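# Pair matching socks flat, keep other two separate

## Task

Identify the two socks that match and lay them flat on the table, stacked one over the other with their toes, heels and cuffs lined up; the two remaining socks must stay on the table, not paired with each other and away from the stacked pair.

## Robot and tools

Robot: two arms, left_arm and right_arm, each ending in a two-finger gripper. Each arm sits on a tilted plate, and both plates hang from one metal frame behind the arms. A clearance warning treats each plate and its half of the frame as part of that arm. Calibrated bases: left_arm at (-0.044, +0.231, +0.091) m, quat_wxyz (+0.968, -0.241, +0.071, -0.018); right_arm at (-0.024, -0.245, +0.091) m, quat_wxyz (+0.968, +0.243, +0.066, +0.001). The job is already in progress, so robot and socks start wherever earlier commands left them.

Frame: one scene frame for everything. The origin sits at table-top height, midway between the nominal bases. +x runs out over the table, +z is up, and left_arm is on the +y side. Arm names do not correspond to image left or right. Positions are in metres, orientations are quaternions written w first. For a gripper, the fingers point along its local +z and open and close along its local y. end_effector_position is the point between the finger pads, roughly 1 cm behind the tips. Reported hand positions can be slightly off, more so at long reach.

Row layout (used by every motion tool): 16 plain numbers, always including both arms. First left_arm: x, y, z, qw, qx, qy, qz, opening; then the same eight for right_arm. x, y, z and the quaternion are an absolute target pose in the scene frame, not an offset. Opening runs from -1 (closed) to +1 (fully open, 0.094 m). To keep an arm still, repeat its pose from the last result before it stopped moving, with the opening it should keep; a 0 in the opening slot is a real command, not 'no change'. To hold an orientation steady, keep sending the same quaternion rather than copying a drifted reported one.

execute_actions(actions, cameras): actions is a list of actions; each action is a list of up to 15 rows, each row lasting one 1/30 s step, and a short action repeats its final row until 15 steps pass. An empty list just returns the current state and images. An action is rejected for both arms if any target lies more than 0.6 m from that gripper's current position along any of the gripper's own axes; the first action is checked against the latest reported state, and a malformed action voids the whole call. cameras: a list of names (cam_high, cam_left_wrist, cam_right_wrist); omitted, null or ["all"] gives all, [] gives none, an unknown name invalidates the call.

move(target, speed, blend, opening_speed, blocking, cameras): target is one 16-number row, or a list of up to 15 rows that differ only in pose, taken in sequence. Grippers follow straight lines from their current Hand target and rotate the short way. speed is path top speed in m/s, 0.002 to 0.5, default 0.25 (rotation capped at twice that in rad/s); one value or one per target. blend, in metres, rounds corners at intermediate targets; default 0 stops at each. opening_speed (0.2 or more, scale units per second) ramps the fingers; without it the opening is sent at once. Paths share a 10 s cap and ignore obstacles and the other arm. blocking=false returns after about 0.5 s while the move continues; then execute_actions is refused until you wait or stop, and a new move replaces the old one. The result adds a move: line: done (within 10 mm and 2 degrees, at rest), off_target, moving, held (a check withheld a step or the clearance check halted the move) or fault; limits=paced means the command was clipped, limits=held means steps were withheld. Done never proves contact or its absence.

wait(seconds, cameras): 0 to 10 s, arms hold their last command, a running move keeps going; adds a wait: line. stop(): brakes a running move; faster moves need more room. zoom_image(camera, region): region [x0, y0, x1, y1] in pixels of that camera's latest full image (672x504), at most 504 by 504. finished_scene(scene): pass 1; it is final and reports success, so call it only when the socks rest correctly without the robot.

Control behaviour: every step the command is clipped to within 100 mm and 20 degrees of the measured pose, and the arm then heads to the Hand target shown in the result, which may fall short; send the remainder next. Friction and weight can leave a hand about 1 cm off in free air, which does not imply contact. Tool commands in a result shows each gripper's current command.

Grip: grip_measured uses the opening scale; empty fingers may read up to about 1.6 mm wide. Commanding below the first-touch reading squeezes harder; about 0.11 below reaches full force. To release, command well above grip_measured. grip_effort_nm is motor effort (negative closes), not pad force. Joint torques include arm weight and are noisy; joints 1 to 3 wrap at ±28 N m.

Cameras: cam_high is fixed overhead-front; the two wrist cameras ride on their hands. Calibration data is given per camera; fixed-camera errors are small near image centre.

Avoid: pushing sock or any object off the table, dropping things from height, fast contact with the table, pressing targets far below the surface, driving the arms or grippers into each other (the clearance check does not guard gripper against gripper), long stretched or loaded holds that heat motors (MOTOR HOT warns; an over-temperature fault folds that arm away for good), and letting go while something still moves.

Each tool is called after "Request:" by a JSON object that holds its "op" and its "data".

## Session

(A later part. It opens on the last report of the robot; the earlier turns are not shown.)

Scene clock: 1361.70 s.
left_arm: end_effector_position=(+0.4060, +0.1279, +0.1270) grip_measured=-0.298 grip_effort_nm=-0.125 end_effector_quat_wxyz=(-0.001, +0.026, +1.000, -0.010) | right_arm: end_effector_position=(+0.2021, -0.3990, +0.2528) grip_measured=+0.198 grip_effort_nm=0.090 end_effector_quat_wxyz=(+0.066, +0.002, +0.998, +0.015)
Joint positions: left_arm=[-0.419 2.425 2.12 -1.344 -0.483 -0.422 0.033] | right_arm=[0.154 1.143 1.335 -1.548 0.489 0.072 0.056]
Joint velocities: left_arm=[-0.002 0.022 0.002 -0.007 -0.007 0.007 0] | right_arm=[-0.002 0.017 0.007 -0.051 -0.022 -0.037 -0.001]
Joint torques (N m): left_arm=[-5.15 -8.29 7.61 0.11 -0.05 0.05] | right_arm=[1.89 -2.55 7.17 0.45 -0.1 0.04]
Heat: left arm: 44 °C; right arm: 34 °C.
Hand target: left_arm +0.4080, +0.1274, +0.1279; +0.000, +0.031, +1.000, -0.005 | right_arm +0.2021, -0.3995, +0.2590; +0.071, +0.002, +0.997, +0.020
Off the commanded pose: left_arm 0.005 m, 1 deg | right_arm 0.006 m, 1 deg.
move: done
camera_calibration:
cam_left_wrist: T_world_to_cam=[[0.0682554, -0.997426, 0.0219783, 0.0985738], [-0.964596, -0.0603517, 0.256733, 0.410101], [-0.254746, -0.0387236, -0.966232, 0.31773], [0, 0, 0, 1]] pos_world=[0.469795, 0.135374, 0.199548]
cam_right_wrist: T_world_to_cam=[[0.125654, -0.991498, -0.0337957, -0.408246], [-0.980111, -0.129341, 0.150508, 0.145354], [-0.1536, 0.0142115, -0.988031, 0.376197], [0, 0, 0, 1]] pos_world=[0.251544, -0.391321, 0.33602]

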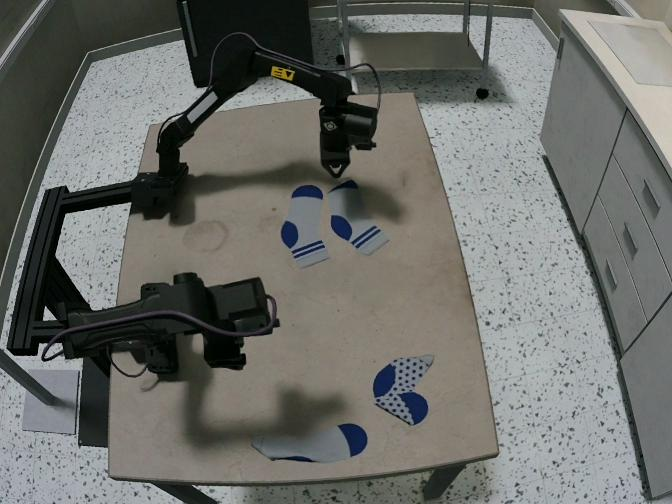

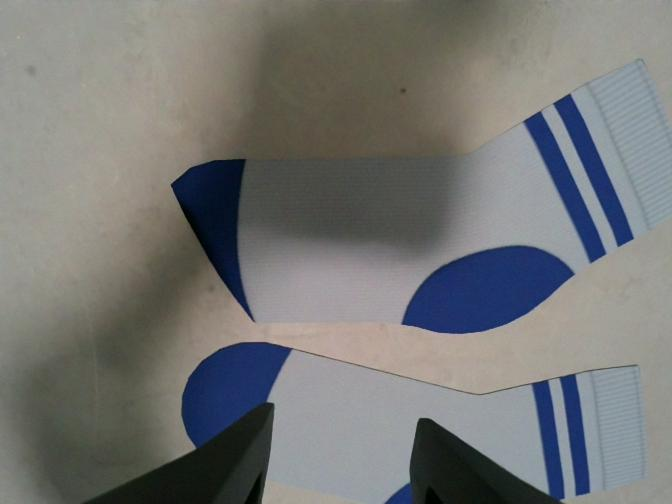

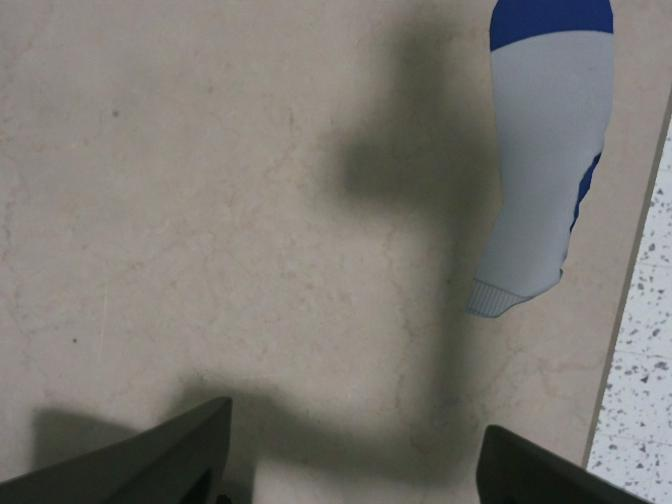

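Request:
{"op": "move", "data": {"target": [[0.422,0.133,0.04,0,0.031,0.9995,0,-0.3,0.2022,-0.3994,0.2592,0.071,0.002,0.997,0.020,0.2],[0.422,0.134,-0.008,0,0.031,0.9995,0,-0.3,0.2022,-0.3994,0.2592,0.071,0.002,0.997,0.020,0.2]], "speed": [0.15,0.05], "cameras": []}}

Request:
{"op": "move", "data": {"target": [0.422,0.134,-0.008,0,0.031,0.9995,0,-1,0.2022,-0.3994,0.2592,0.071,0.002,0.997,0.020,0.2], "opening_speed": 0.7}}

Request:
{"op": "move", "data": {"target": [0.422,0.120,0.11,0,0.031,0.9995,0,-1,0.2022,-0.3994,0.2592,0.071,0.002,0.997,0.020,0.2], "speed": 0.08}}

Request:
{"op": "zoom_image", "data": {"camera": "cam_high", "region": [240, 120, 440, 320]}}

Scene clock: 1370.13 s.
left_arm: end_effector_position=(+0.4199, +0.1368, +0.0094) grip_measured=-0.298 grip_effort_nm=-0.129 end_effector_quat_wxyz=(-0.002, +0.033, +0.999, -0.005) | right_arm: end_effector_position=(+0.2020, -0.3989, +0.2528) grip_measured=+0.198 grip_effort_nm=0.090 end_effector_quat_wxyz=(+0.066, +0.002, +0.998, +0.015)
Joint positions: left_arm=[-0.274 2.531 1.921 -0.965 -0.497 -0.246 0.033] | right_arm=[0.154 1.143 1.335 -1.549 0.489 0.072 0.056]
Joint velocities: left_arm=[-0.012 0.017 0.007 -0.007 -0.007 0.007 -0.001] | right_arm=[-0.017 0.007 -0.012 -0.066 0.007 -0.081 -0.001]
Joint torques (N m): left_arm=[-4.48 -7.83 3.28 0.85 -0.11 0.09] | right_arm=[1.91 -2.55 7.19 0.45 -0.09 0.04]
Heat: left arm: 45 °C; right arm: 33 °C.
Hand target: left_arm +0.4193, +0.1343, -0.0074; +0.000, +0.031, +1.000, -0.002 | right_arm +0.2021, -0.3994, +0.2590; +0.071, +0.002, +0.997, +0.020
Off the commanded pose: left_arm 0.018 m, 1 deg | right_arm 0.006 m, 1 deg.
move: off_target (left_arm)
No camera images: "cameras" was empty.

Scene clock: 1371.33 s.
left_arm: end_effector_position=(+0.4243, +0.1362, +0.0094) grip_measured=-0.988 grip_effort_nm=-0.647 end_effector_quat_wxyz=(+0.007, +0.029, +1.000, -0.006) | right_arm: end_effector_position=(+0.2019, -0.3989, +0.2527) grip_measured=+0.198 grip_effort_nm=0.085 end_effector_quat_wxyz=(+0.066, +0.002, +0.998, +0.015)
Joint positions: left_arm=[-0.274 2.531 1.921 -0.946 -0.501 -0.244 0.001] | right_arm=[0.154 1.143 1.335 -1.549 0.489 0.072 0.056]
Joint velocities: left_arm=[0.007 -0.007 -0.007 0.037 -0.066 -0.037 0] | right_arm=[0.012 -0.012 0.002 0.022 -0.022 -0.037 0]
Joint torques (N m): left_arm=[-4.55 -7.53 4.86 0.58 -0.06 0.02] | right_arm=[1.91 -2.55 7.19 0.45 -0.09 0.04]
Heat: left arm: 45 °C; right arm: 33 °C.
Hand target: left_arm +0.4211, +0.1342, -0.0076; +0.000, +0.031, +1.000, +0.000 | right_arm +0.2020, -0.3994, +0.2590; +0.071, +0.002, +0.997, +0.020
Off the commanded pose: left_arm 0.018 m, 1 deg | right_arm 0.006 m, 1 deg.
move: off_target (left_arm)
camera_calibration:
cam_left_wrist: T_world_to_cam=[[0.0606955, -0.998045, 0.0148987, 0.111549], [-0.969333, -0.0553752, 0.23943, 0.459953], [-0.238137, -0.0289741, -0.970799, 0.200763], [0, 0, 0, 1]] pos_world=[0.486887, 0.142618, 0.0831124]
cam_right_wrist: T_world_to_cam=[[0.126097, -0.991416, -0.0345403, -0.407969], [-0.979943, -0.129902, 0.15112, 0.144783], [-0.15431, 0.0147918, -0.987912, 0.376492], [0, 0, 0, 1]] pos_world=[0.251419, -0.391229, 0.33597]

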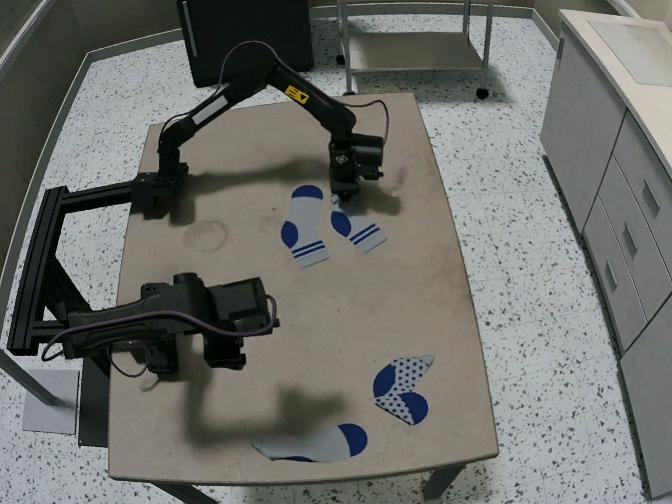

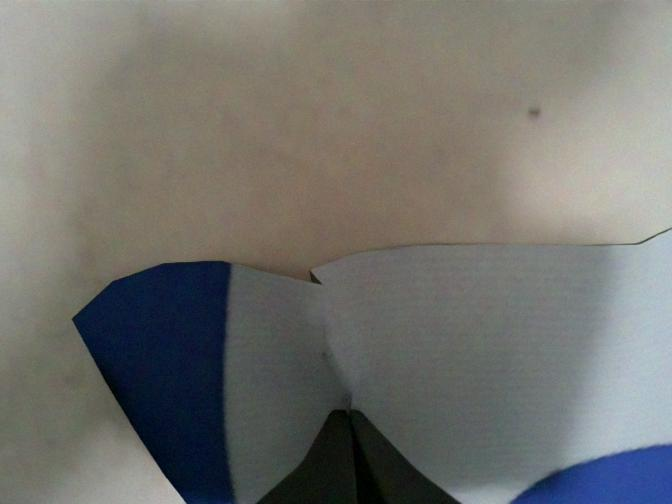

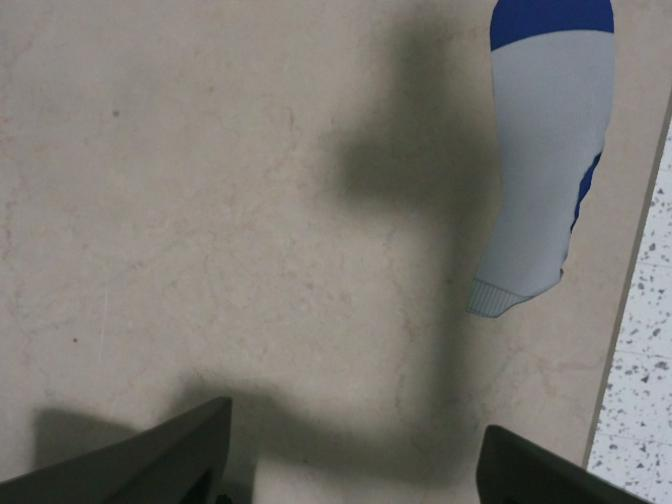

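Scene clock: 1373.57 s.
left_arm: end_effector_position=(+0.4240, +0.1310, +0.1011) grip_measured=-0.988 grip_effort_nm=-0.642 end_effector_quat_wxyz=(-0.008, +0.021, +1.000, +0.002) | right_arm: end_effector_position=(+0.2019, -0.3989, +0.2527) grip_measured=+0.198 grip_effort_nm=0.090 end_effector_quat_wxyz=(+0.066, +0.002, +0.998, +0.015)
Joint positions: left_arm=[-0.378 2.531 2.234 -1.354 -0.502 -0.396 0.001] | right_arm=[0.154 1.143 1.335 -1.549 0.489 0.072 0.056]
Joint velocities: left_arm=[-0.007 0.007 -0.007 -0.095 -0.022 -0.037 0.001] | right_arm=[0.017 -0.002 -0.007 0.051 0.037 -0.022 0]
Joint torques (N m): left_arm=[-7.2 -9.2 7.58 0.09 -0.07 -0.1] | right_arm=[1.89 -2.55 7.19 0.45 -0.09 0.04]
Heat: left arm: 45 °C; right arm: 33 °C.
Hand target: left_arm +0.4233, +0.1201, +0.1098; +0.000, +0.031, +1.000, +0.002 | right_arm +0.2021, -0.3994, +0.2590; +0.071, +0.002, +0.997, +0.020
Off the commanded pose: left_arm 0.014 m, 1 deg | right_arm 0.006 m, 1 deg.
move: off_target (left_arm)
camera_calibration:
cam_left_wrist: T_world_to_cam=[[0.0766872, -0.997052, -0.00268591, 0.0998878], [-0.96077, -0.0746162, 0.267122, 0.433449], [-0.266535, -0.0179043, -0.963659, 0.299435], [0, 0, 0, 1]] pos_world=[0.488594, 0.137297, 0.173038]
cam_right_wrist: T_world_to_cam=[[0.126097, -0.991416, -0.0345403, -0.407969], [-0.979943, -0.129902, 0.15112, 0.144783], [-0.15431, 0.0147918, -0.987912, 0.376492], [0, 0, 0, 1]] pos_world=[0.251419, -0.391229, 0.33597]

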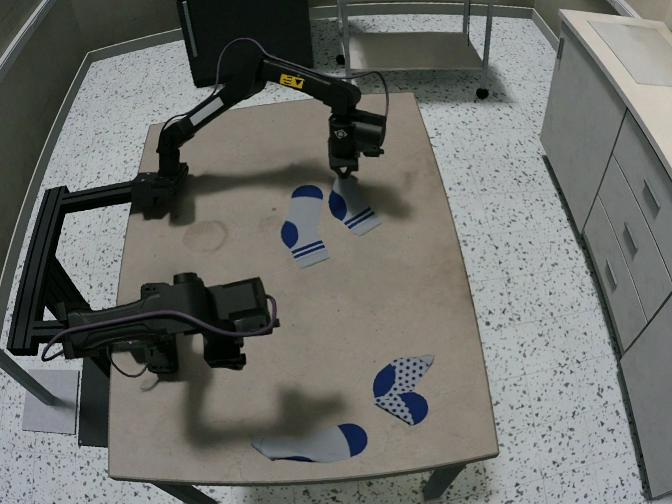

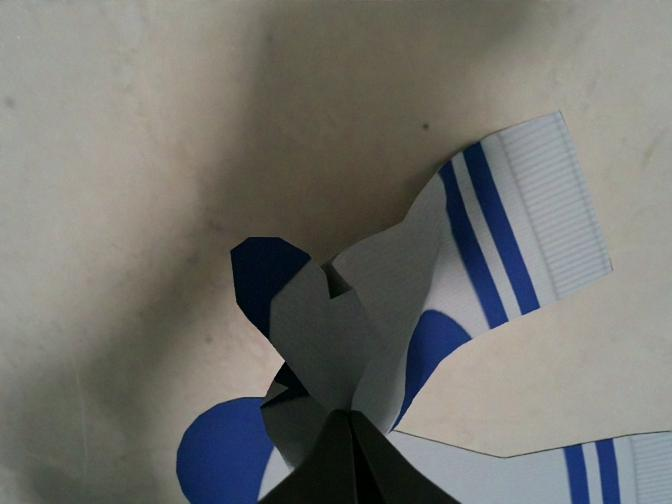

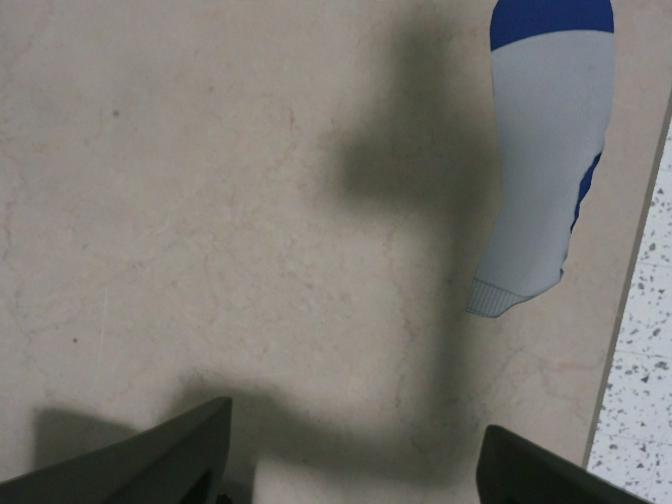

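Scaled by 2.520.

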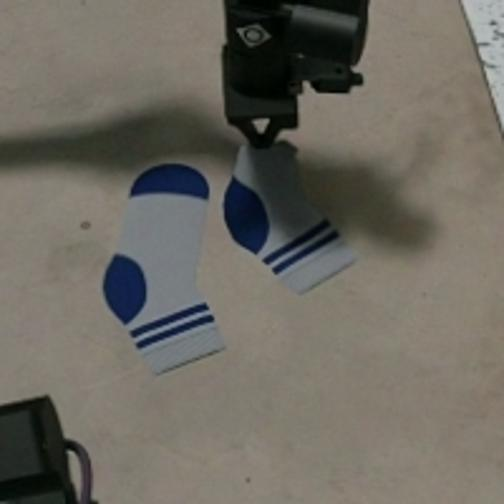

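Request:
{"op": "move", "data": {"target": [[0.425,0.14,0.075,0,0.031,0.9995,0,-1,0.2022,-0.3994,0.2592,0.071,0.002,0.997,0.020,0.2],[0.425,0.085,0.014,0,0.031,0.9995,0,-1,0.2022,-0.3994,0.2592,0.071,0.002,0.997,0.020,0.2]], "speed": 0.08}}

Request:
{"op": "zoom_image", "data": {"camera": "cam_high", "region": [240, 120, 440, 320]}}

Scene clock: 1378.57 s.
left_arm: end_effector_position=(+0.4202, +0.1022, +0.0133) grip_measured=-0.988 grip_effort_nm=-0.642 end_effector_quat_wxyz=(-0.012, +0.026, +1.000, +0.004) | right_arm: end_effector_position=(+0.2019, -0.3989, +0.2527) grip_measured=+0.198 grip_effort_nm=0.085 end_effector_quat_wxyz=(+0.066, +0.002, +0.998, +0.015)
Joint positions: left_arm=[-0.341 2.65 2.093 -1.085 -0.506 -0.349 0.001] | right_arm=[0.154 1.143 1.335 -1.549 0.489 0.072 0.056]
Joint velocities: left_arm=[-0.007 -0.007 -0.007 0.037 0.007 -0.022 -0.001] | right_arm=[-0.022 0.012 0.002 0.066 -0.051 0.007 0]
Joint torques (N m): left_arm=[-7.5 -8.53 7.1 0.39 0.01 -0.08] | right_arm=[1.91 -2.55 7.19 0.45 -0.09 0.04]
Heat: left arm: 46 °C; right arm: 33 °C.
Hand target: left_arm +0.4226, +0.0859, +0.0141; +0.000, +0.031, +1.000, +0.000 | right_arm +0.2021, -0.3994, +0.2590; +0.071, +0.002, +0.997, +0.020
Off the commanded pose: left_arm 0.018 m, 2 deg | right_arm 0.006 m, 1 deg.
move: off_target (left_arm)
camera_calibration:
cam_left_wrist: T_world_to_cam=[[0.0668028, -0.997734, -0.00806362, 0.0755312], [-0.959349, -0.0664496, 0.274288, 0.44965], [-0.274202, -0.0105874, -0.961614, 0.215781], [0, 0, 0, 1]] pos_world=[0.485493, 0.107524, 0.0847733]
cam_right_wrist: T_world_to_cam=[[0.126097, -0.991416, -0.0345403, -0.407969], [-0.979943, -0.129902, 0.15112, 0.144783], [-0.15431, 0.0147918, -0.987912, 0.376492], [0, 0, 0, 1]] pos_world=[0.251419, -0.391229, 0.33597]

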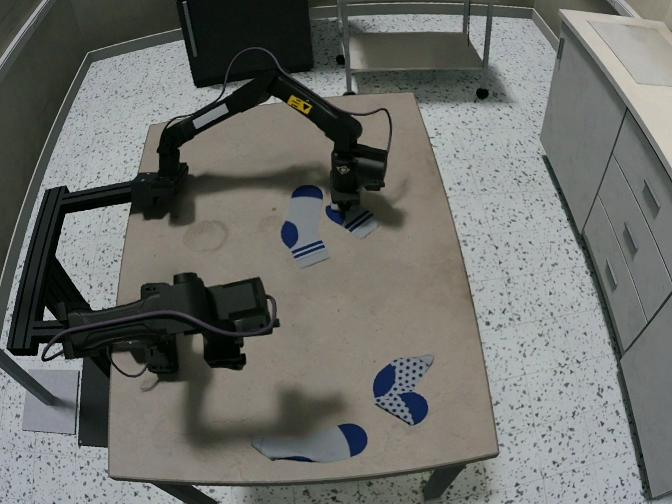

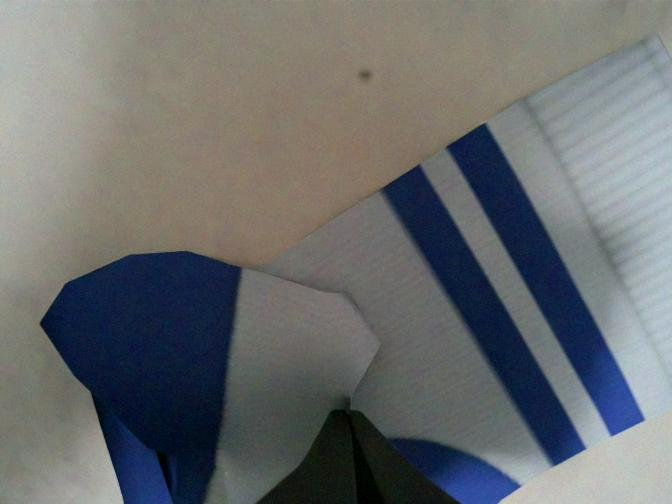

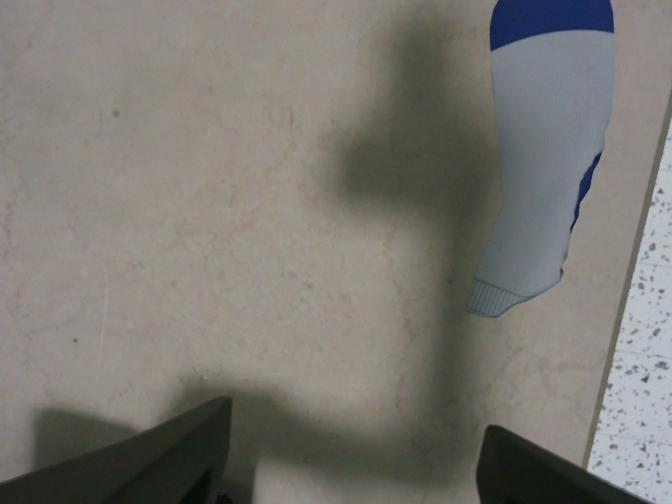

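Scaled by 2.520.

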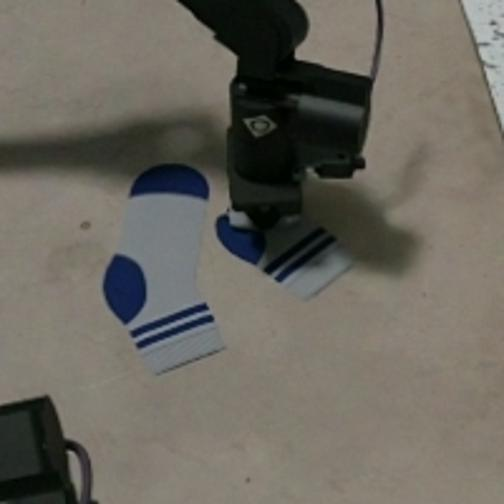

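Request:
{"op": "move", "data": {"target": [[0.425,0.095,0.05,0,0.031,0.9995,0,-1,0.2022,-0.3994,0.2592,0.071,0.002,0.997,0.020,0.2],[0.425,0.045,0.025,0,0.031,0.9995,0,-1,0.2022,-0.3994,0.2592,0.071,0.002,0.997,0.020,0.2]], "speed": 0.08}}

Request:
{"op": "zoom_image", "data": {"camera": "cam_high", "region": [240, 120, 440, 320]}}

Scene clock: 1383.60 s.
left_arm: end_effector_position=(+0.4288, +0.0602, +0.0189) grip_measured=-0.988 grip_effort_nm=-0.637 end_effector_quat_wxyz=(-0.003, +0.019, +1.000, +0.003) | right_arm: end_effector_position=(+0.2019, -0.3989, +0.2527) grip_measured=+0.198 grip_effort_nm=0.090 end_effector_quat_wxyz=(+0.066, +0.002, +0.998, +0.015)
Joint positions: left_arm=[-0.408 2.803 2.342 -1.199 -0.504 -0.432 0.001] | right_arm=[0.154 1.143 1.335 -1.549 0.489 0.072 0.056]
Joint velocities: left_arm=[-0.012 0.002 0.012 -0.007 -0.037 -0.066 -0.001] | right_arm=[0.012 -0.002 -0.007 -0.007 0.007 -0.037 0]
Joint torques (N m): left_arm=[-7.9 -9.58 7.69 0.08 0 -0.1] | right_arm=[1.89 -2.55 7.17 0.46 -0.09 0.04]
Heat: left arm: 46 °C; right arm: 33 °C.
Hand target: left_arm +0.4247, +0.0457, +0.0245; +0.000, +0.031, +1.000, +0.001 | right_arm +0.2021, -0.3994, +0.2590; +0.071, +0.002, +0.997, +0.020
Off the commanded pose: left_arm 0.017 m, 1 deg | right_arm 0.006 m, 1 deg.
move: off_target (left_arm)
camera_calibration:
cam_left_wrist: T_world_to_cam=[[0.0821932, -0.99661, -0.00353592, 0.0263574], [-0.962681, -0.0803119, 0.258448, 0.456135], [-0.257856, -0.0178387, -0.966019, 0.216524], [0, 0, 0, 1]] pos_world=[0.492778, 0.0667636, 0.0913721]
cam_right_wrist: T_world_to_cam=[[0.126097, -0.991416, -0.0345403, -0.407969], [-0.979943, -0.129902, 0.15112, 0.144783], [-0.15431, 0.0147918, -0.987912, 0.376492], [0, 0, 0, 1]] pos_world=[0.251419, -0.391229, 0.33597]

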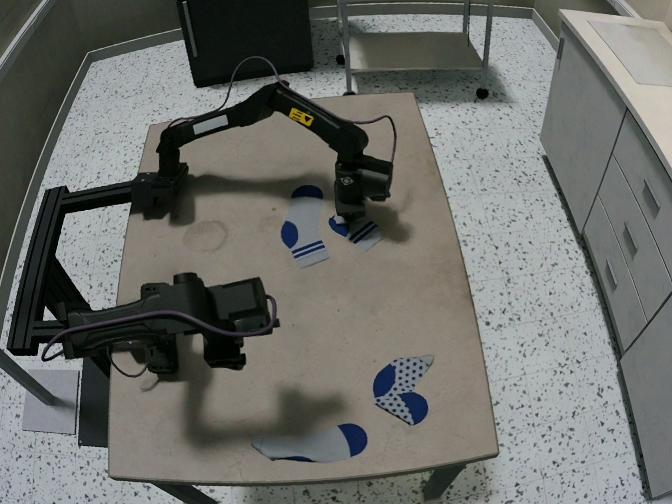

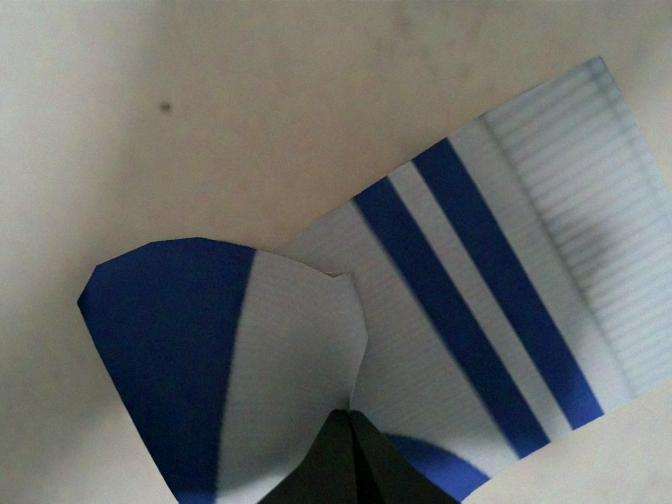

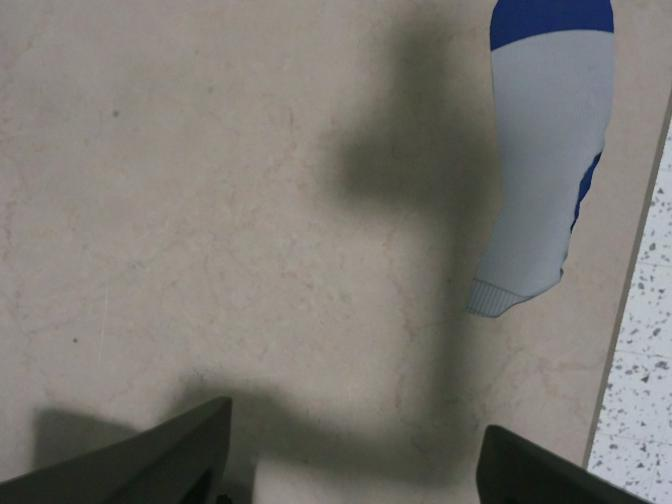

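Scaled by 2.520.

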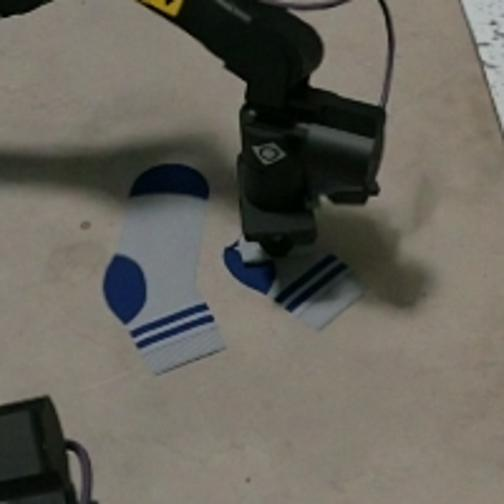

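Request:
{"op": "move", "data": {"target": [[0.40,0.04,0.12,0,0.031,0.9995,0,-1,0.2022,-0.3994,0.2592,0.071,0.002,0.997,0.020,0.2],[0.36,-0.01,0.285,0,0.031,0.9995,0,-1,0.2022,-0.3994,0.2592,0.071,0.002,0.997,0.020,0.2],[0.19,-0.05,0.27,0,0.031,0.9995,0,-1,0.2022,-0.3994,0.2592,0.071,0.002,0.997,0.020,0.2]], "speed": 0.1}}

Request:
{"op": "zoom_image", "data": {"camera": "cam_high", "region": [160, 120, 360, 320]}}

Scene clock: 1394.07 s.
left_arm: end_effector_position=(+0.1949, -0.0514, +0.2526) grip_measured=-0.988 grip_effort_nm=-0.637 end_effector_quat_wxyz=(+0.022, +0.032, +0.999, -0.028) | right_arm: end_effector_position=(+0.2019, -0.3989, +0.2527) grip_measured=+0.198 grip_effort_nm=0.090 end_effector_quat_wxyz=(+0.066, +0.002, +0.998, +0.015)
Joint positions: left_arm=[-1.101 2.427 2.1 -1.562 -0.352 -1.116 0.001] | right_arm=[0.154 1.143 1.335 -1.549 0.489 0.072 0.056]
Joint velocities: left_arm=[-0.022 0.012 0.007 0.007 0.066 -0.022 0] | right_arm=[-0.002 0.002 -0.017 0.007 -0.007 -0.081 0]
Joint torques (N m): left_arm=[-4.36 -11.54 4.89 0.33 -0.06 -0.12] | right_arm=[1.92 -2.55 7.19 0.45 -0.09 0.04]
Heat: left arm: 48 °C; right arm: 33 °C.
Hand target: left_arm +0.1920, -0.0466, +0.2690; +0.031, +0.030, +0.998, -0.043 | right_arm +0.2021, -0.3994, +0.2590; +0.071, +0.002, +0.997, +0.020
Off the commanded pose: left_arm 0.018 m, 4 deg | right_arm 0.006 m, 1 deg.
joint sent to its limit (left arm) — joint 4 (wrist pitch), lower limit. The joint targets are off in position and orientation.
move: off_target (left_arm)
camera_calibration:
cam_left_wrist: T_world_to_cam=[[0.0546801, -0.996576, 0.0620261, -0.0760988], [-0.976133, -0.0402762, 0.213406, 0.17759], [-0.210177, -0.0722148, -0.974993, 0.370135], [0, 0, 0, 1]] pos_world=[0.255307, -0.0419563, 0.3277]
cam_right_wrist: T_world_to_cam=[[0.126097, -0.991416, -0.0345403, -0.407969], [-0.979943, -0.129902, 0.15112, 0.144783], [-0.15431, 0.0147918, -0.987912, 0.376492], [0, 0, 0, 1]] pos_world=[0.251419, -0.391229, 0.33597]

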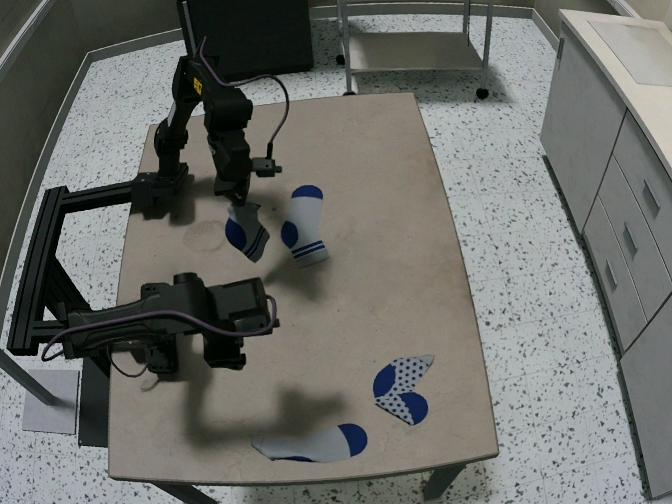

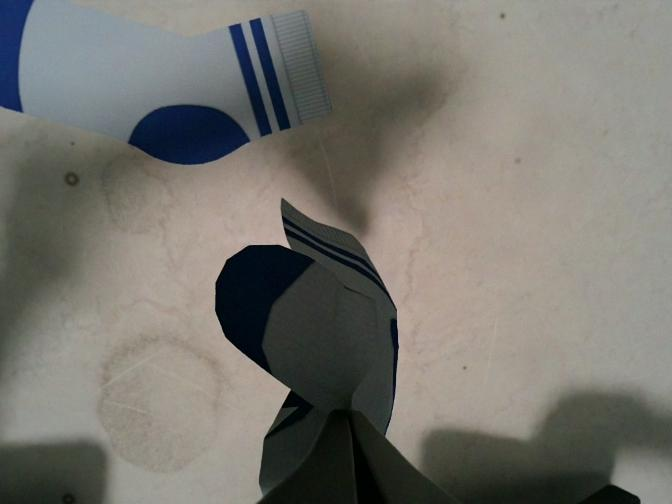

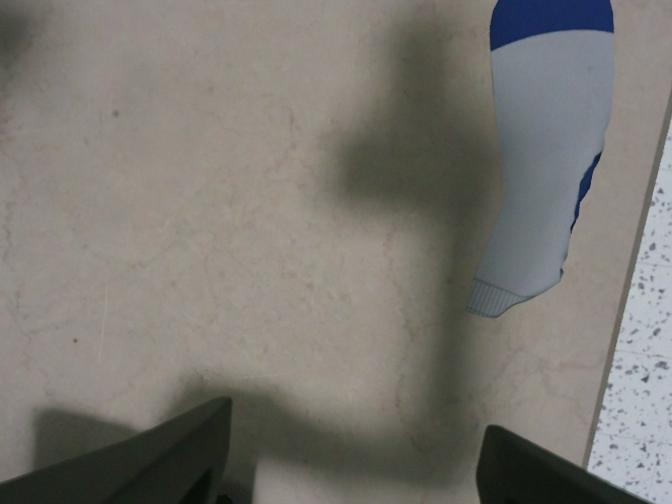

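Scaled by 2.520.

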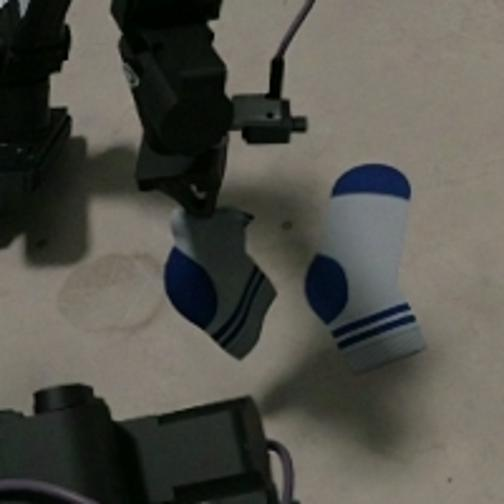

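Request:
{"op": "move", "data": {"target": [[0.19,-0.05,0.19,0,0.031,0.9995,0,-1,0.2022,-0.3994,0.2592,0.071,0.002,0.997,0.020,0.2],[0.19,0.045,0.105,0,0.031,0.9995,0,-1,0.2022,-0.3994,0.2592,0.071,0.002,0.997,0.020,0.2],[0.19,0.11,0.075,0,0.031,0.9995,0,-1,0.2022,-0.3994,0.2592,0.071,0.002,0.997,0.020,0.2],[0.19,0.075,0.02,0,0.031,0.9995,0,-1,0.2022,-0.3994,0.2592,0.071,0.002,0.997,0.020,0.2]], "speed": 0.08}}

Request:
{"op": "move", "data": {"target": [0.19,0.075,0.017,0,0.031,0.9995,0,-0.3,0.2022,-0.3994,0.2592,0.071,0.002,0.997,0.020,0.2], "opening_speed": 0.6, "cameras": []}}

Request:
{"op": "move", "data": {"target": [0.18,0.07,0.20,0,0.031,0.9995,0,-0.3,0.2022,-0.3994,0.2592,0.071,0.002,0.997,0.020,0.2], "speed": 0.12}}

Request:
{"op": "zoom_image", "data": {"camera": "cam_high", "region": [160, 120, 360, 320]}}

Scene clock: 1404.97 s.
left_arm: end_effector_position=(+0.1840, +0.0784, +0.0247) grip_measured=-0.988 grip_effort_nm=-0.637 end_effector_quat_wxyz=(-0.008, +0.033, +0.999, -0.006) | right_arm: end_effector_position=(+0.2019, -0.3989, +0.2527) grip_measured=+0.198 grip_effort_nm=0.090 end_effector_quat_wxyz=(+0.066, +0.002, +0.998, +0.015)
Joint positions: left_arm=[-0.693 2.158 0.941 -0.584 -0.439 -0.719 0.001] | right_arm=[0.154 1.143 1.335 -1.549 0.489 0.072 0.056]
Joint velocities: left_arm=[-0.007 -0.002 0.012 -0.007 0.022 0.022 0.001] | right_arm=[-0.007 -0.012 0.002 0.022 -0.037 0.007 -0.001]
Joint torques (N m): left_arm=[-2.84 -5.37 4.1 0.46 -0.09 0] | right_arm=[1.91 -2.55 7.17 0.45 -0.09 0.05]
Heat: left arm: 49 °C; right arm: 33 °C.
Hand target: left_arm +0.1872, +0.0775, +0.0223; -0.002, +0.032, +0.999, -0.005 | right_arm +0.2021, -0.3994, +0.2590; +0.071, +0.002, +0.997, +0.020
Off the commanded pose: left_arm 0.008 m, 1 deg | right_arm 0.006 m, 1 deg.
move: done
camera_calibration:
cam_left_wrist: T_world_to_cam=[[0.0546473, -0.998419, 0.0131296, 0.0693452], [-0.961842, -0.0491057, 0.269162, 0.217477], [-0.268092, -0.0273376, -0.963005, 0.161921], [0, 0, 0, 1]] pos_world=[0.248799, 0.0843415, 0.0964834]
cam_right_wrist: T_world_to_cam=[[0.126097, -0.991416, -0.0345403, -0.407969], [-0.979943, -0.129902, 0.15112, 0.144783], [-0.15431, 0.0147918, -0.987912, 0.376492], [0, 0, 0, 1]] pos_world=[0.251419, -0.391229, 0.33597]

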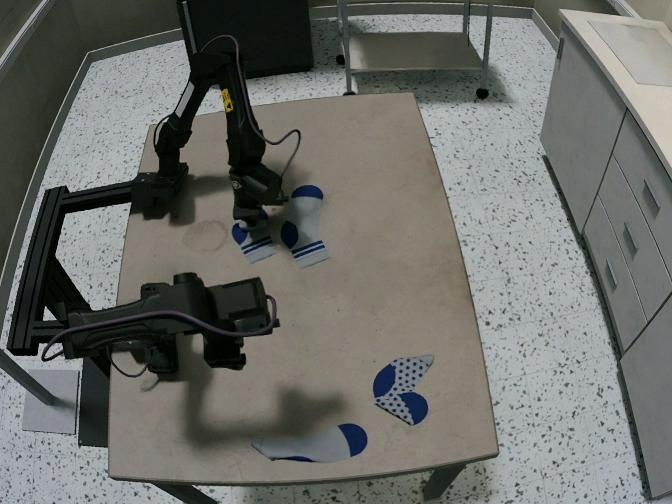

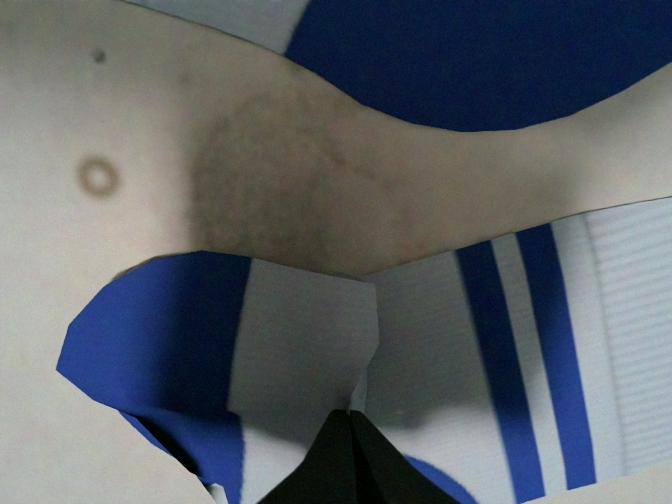

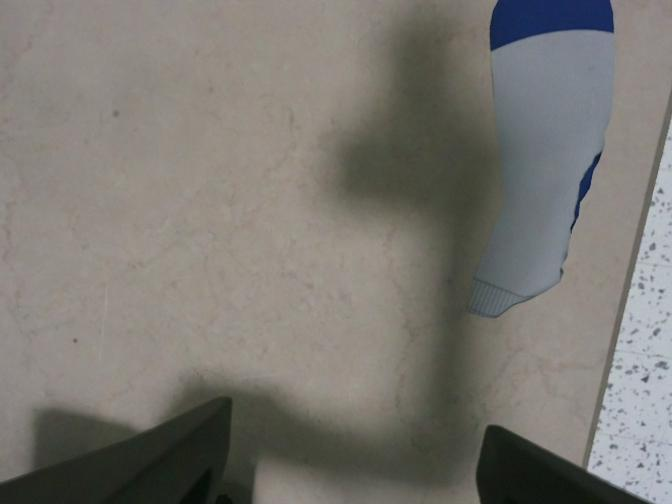

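Scene clock: 1406.33 s.
left_arm: end_effector_position=(+0.1826, +0.0787, +0.0181) grip_measured=-0.302 grip_effort_nm=0.095 end_effector_quat_wxyz=(-0.009, +0.034, +0.999, +0.001) | right_arm: end_effector_position=(+0.2019, -0.3989, +0.2527) grip_measured=+0.198 grip_effort_nm=0.090 end_effector_quat_wxyz=(+0.066, +0.002, +0.998, +0.015)
Joint positions: left_arm=[-0.69 2.183 0.941 -0.571 -0.449 -0.719 0.033] | right_arm=[0.154 1.143 1.335 -1.549 0.489 0.072 0.056]
Joint velocities: left_arm=[0.002 0.007 0.012 -0.066 -0.007 -0.066 0] | right_arm=[0.002 -0.012 -0.007 0.007 -0.066 0.081 -0.001]
Joint torques (N m): left_arm=[-3.18 -5.27 5.48 0.36 -0.13 0.08] | right_arm=[1.91 -2.55 7.19 0.45 -0.09 0.04]
Heat: left arm: 49 °C; right arm: 33 °C.
Hand target: left_arm +0.1897, +0.0751, +0.0171; +0.000, +0.031, +1.000, +0.000 | right_arm +0.2021, -0.3994, +0.2590; +0.071, +0.002, +0.997, +0.020
Off the commanded pose: left_arm 0.008 m, 1 deg | right_arm 0.006 m, 1 deg.
move: done
No camera images: "cameras" was empty.

Scene clock: 1408.67 s.
left_arm: end_effector_position=(+0.1816, +0.0708, +0.1840) grip_measured=-0.302 grip_effort_nm=0.100 end_effector_quat_wxyz=(-0.010, +0.031, +0.999, +0.018) | right_arm: end_effector_position=(+0.2019, -0.3989, +0.2527) grip_measured=+0.198 grip_effort_nm=0.090 end_effector_quat_wxyz=(+0.066, +0.002, +0.998, +0.015)
Joint positions: left_arm=[-0.935 2.023 1.381 -1.306 -0.393 -0.993 0.033] | right_arm=[0.154 1.143 1.335 -1.549 0.489 0.072 0.056]
Joint velocities: left_arm=[-0.012 -0.017 0.007 -0.007 0.081 -0.007 -0.001] | right_arm=[0.012 -0.012 -0.007 0.037 -0.007 0.007 0.001]
Joint torques (N m): left_arm=[-4.34 -7.71 7.91 0.03 0.03 -0.11] | right_arm=[1.89 -2.55 7.19 0.45 -0.09 0.04]
Heat: left arm: 49 °C; right arm: 33 °C.
Hand target: left_arm +0.1827, +0.0684, +0.1986; +0.001, +0.030, +1.000, +0.003 | right_arm +0.2021, -0.3994, +0.2590; +0.071, +0.002, +0.997, +0.020
Off the commanded pose: left_arm 0.016 m, 2 deg | right_arm 0.006 m, 1 deg.
move: off_target (left_arm)
camera_calibration:
cam_left_wrist: T_world_to_cam=[[0.0567888, -0.99778, -0.0347785, 0.0682087], [-0.960939, -0.0640766, 0.269241, 0.172852], [-0.270872, 0.0181301, -0.962445, 0.311676], [0, 0, 0, 1]] pos_world=[0.246651, 0.0734823, 0.255804]
cam_right_wrist: T_world_to_cam=[[0.126097, -0.991416, -0.0345403, -0.407969], [-0.979943, -0.129902, 0.15112, 0.144783], [-0.15431, 0.0147918, -0.987912, 0.376492], [0, 0, 0, 1]] pos_world=[0.251419, -0.391229, 0.33597]

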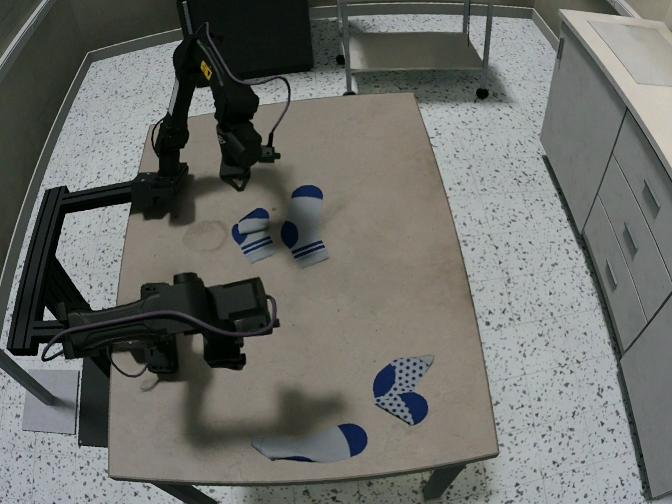

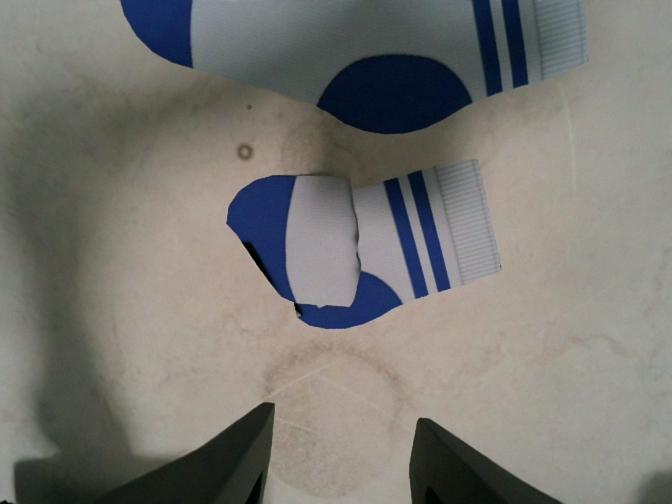

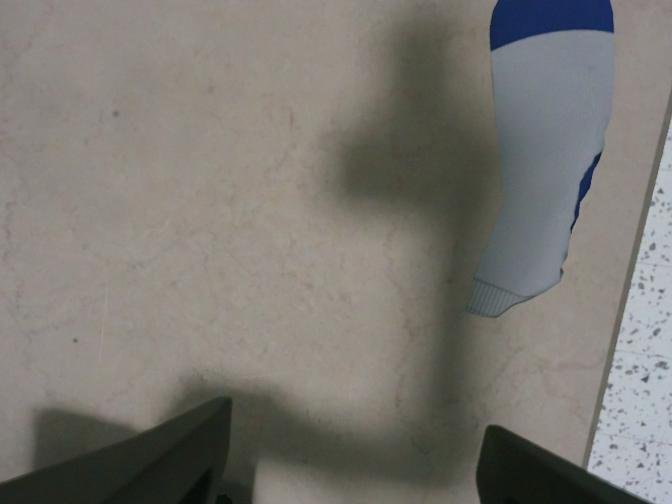

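Scaled by 2.520.

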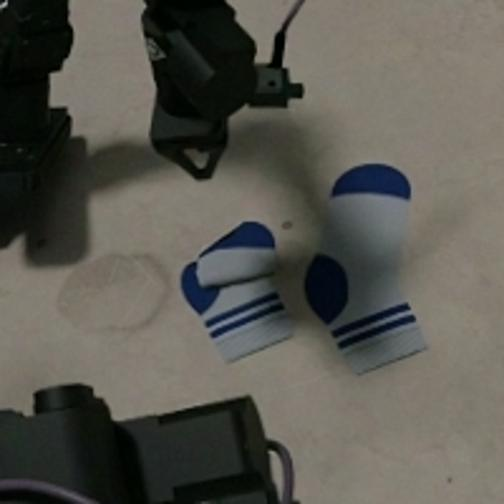

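Request:
{"op": "move", "data": {"target": [0.203,-0.015,0.075,0,0.545,0.839,0,-0.2,0.2022,-0.3994,0.2592,0.071,0.002,0.997,0.020,0.2], "speed": 0.12}}

Scene clock: 1416.70 s.
left_arm: end_effector_position=(+0.1928, -0.0054, +0.0740) grip_measured=-0.202 grip_effort_nm=0.100 end_effector_quat_wxyz=(-0.013, +0.548, +0.836, +0.002) | right_arm: end_effector_position=(+0.2019, -0.3989, +0.2527) grip_measured=+0.198 grip_effort_nm=0.095 end_effector_quat_wxyz=(+0.066, +0.002, +0.998, +0.015)
Joint positions: left_arm=[-0.89 2.371 1.379 -0.921 -0.399 0.158 0.037] | right_arm=[0.154 1.143 1.335 -1.549 0.489 0.072 0.056]
Joint velocities: left_arm=[0.012 -0.002 -0.007 0.007 0.007 -0.007 0] | right_arm=[-0.002 -0.007 0.002 0.007 -0.095 -0.081 0.001]
Joint torques (N m): left_arm=[-3.11 -6.83 7.5 0.45 -0.05 0.01] | right_arm=[1.89 -2.55 7.19 0.45 -0.09 0.04]
Heat: left arm: 47 °C; right arm: 33 °C.
Hand target: left_arm +0.2009, -0.0133, +0.0746; +0.000, +0.545, +0.838, -0.001 | right_arm +0.2021, -0.3994, +0.2590; +0.071, +0.002, +0.997, +0.020
Off the commanded pose: left_arm 0.014 m, 2 deg | right_arm 0.006 m, 1 deg.
move: off_target (left_arm)
camera_calibration:
cam_left_wrist: T_world_to_cam=[[-0.862878, -0.505308, 0.010276, 0.16436], [-0.483226, 0.830786, 0.276201, 0.120526], [-0.148104, 0.233362, -0.961045, 0.187603], [0, 0, 0, 1]] pos_world=[0.227849, -0.0608583, 0.145317]
cam_right_wrist: T_world_to_cam=[[0.126097, -0.991416, -0.0345403, -0.407969], [-0.979943, -0.129902, 0.15112, 0.144783], [-0.15431, 0.0147918, -0.987912, 0.376492], [0, 0, 0, 1]] pos_world=[0.251419, -0.391229, 0.33597]

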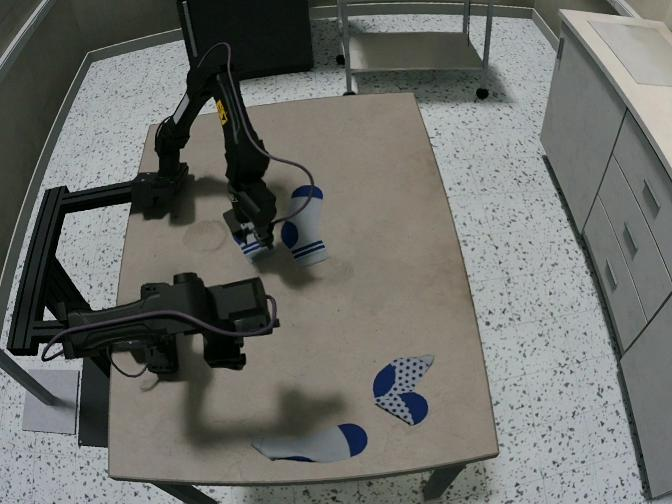

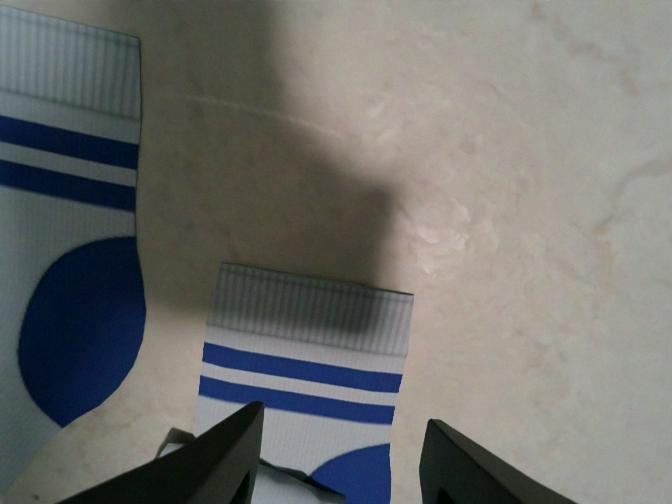

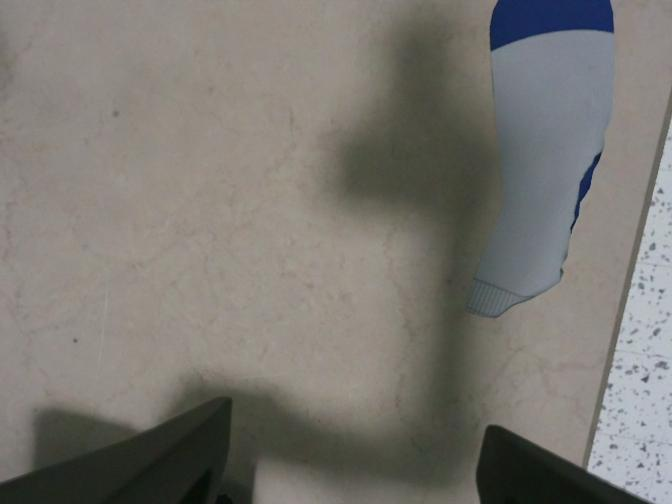

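Request:
{"op": "move", "data": {"target": [0.207,-0.006,-0.006,0,0.545,0.839,0,-0.2,0.2022,-0.3994,0.2592,0.071,0.002,0.997,0.020,0.2], "speed": 0.05}}

Scene clock: 1422.67 s.
left_arm: end_effector_position=(+0.2055, -0.0050, +0.0087) grip_measured=-0.202 grip_effort_nm=0.105 end_effector_quat_wxyz=(-0.003, +0.548, +0.836, -0.003) | right_arm: end_effector_position=(+0.2019, -0.3989, +0.2527) grip_measured=+0.198 grip_effort_nm=0.090 end_effector_quat_wxyz=(+0.066, +0.002, +0.998, +0.015)
Joint positions: left_arm=[-0.789 2.475 1.295 -0.665 -0.427 0.274 0.037] | right_arm=[0.154 1.143 1.335 -1.549 0.489 0.072 0.056]
Joint velocities: left_arm=[-0.002 0.007 -0.007 -0.051 -0.007 -0.007 -0.002] | right_arm=[0.002 0.017 -0.007 -0.066 -0.022 0.037 0]
Joint torques (N m): left_arm=[-2.89 -6.02 3.17 0.91 -0.11 0.07] | right_arm=[1.91 -2.55 7.17 0.46 -0.09 0.04]
Heat: left arm: 47 °C; right arm: 33 °C.
Hand target: left_arm +0.2055, -0.0053, -0.0049; +0.000, +0.545, +0.838, -0.001 | right_arm +0.2021, -0.3994, +0.2590; +0.071, +0.002, +0.997, +0.020
Off the commanded pose: left_arm 0.015 m, 1 deg | right_arm 0.006 m, 1 deg.
move: off_target (left_arm)
camera_calibration:
cam_left_wrist: T_world_to_cam=[[-0.863032, -0.505039, 0.0105407, 0.176253], [-0.486215, 0.836164, 0.253821, 0.145199], [-0.137003, 0.213931, -0.967194, 0.124277], [0, 0, 0, 1]] pos_world=[0.239736, -0.0589826, 0.0814872]
cam_right_wrist: T_world_to_cam=[[0.126097, -0.991416, -0.0345403, -0.407969], [-0.979943, -0.129902, 0.15112, 0.144783], [-0.15431, 0.0147918, -0.987912, 0.376492], [0, 0, 0, 1]] pos_world=[0.251419, -0.391229, 0.33597]

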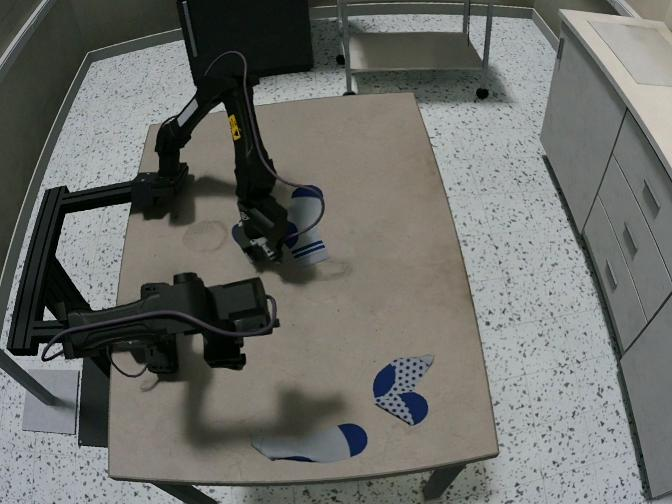

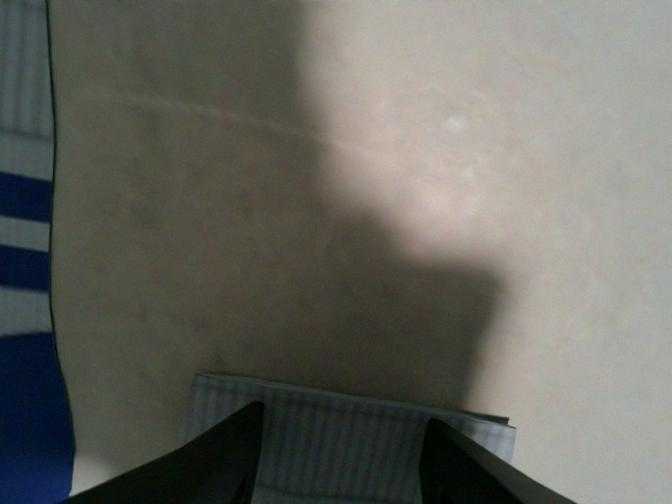

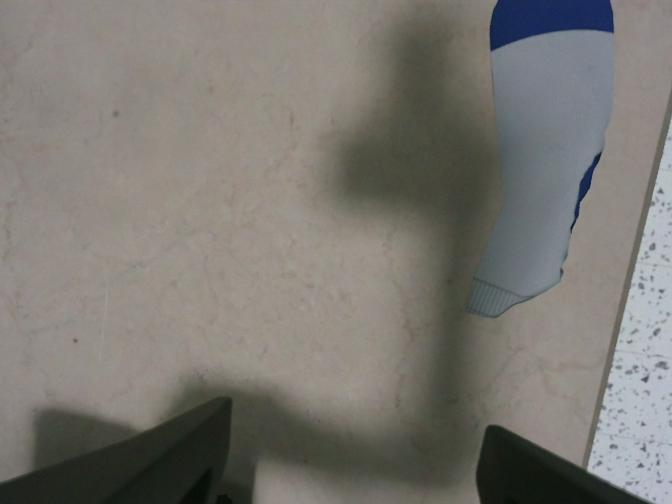

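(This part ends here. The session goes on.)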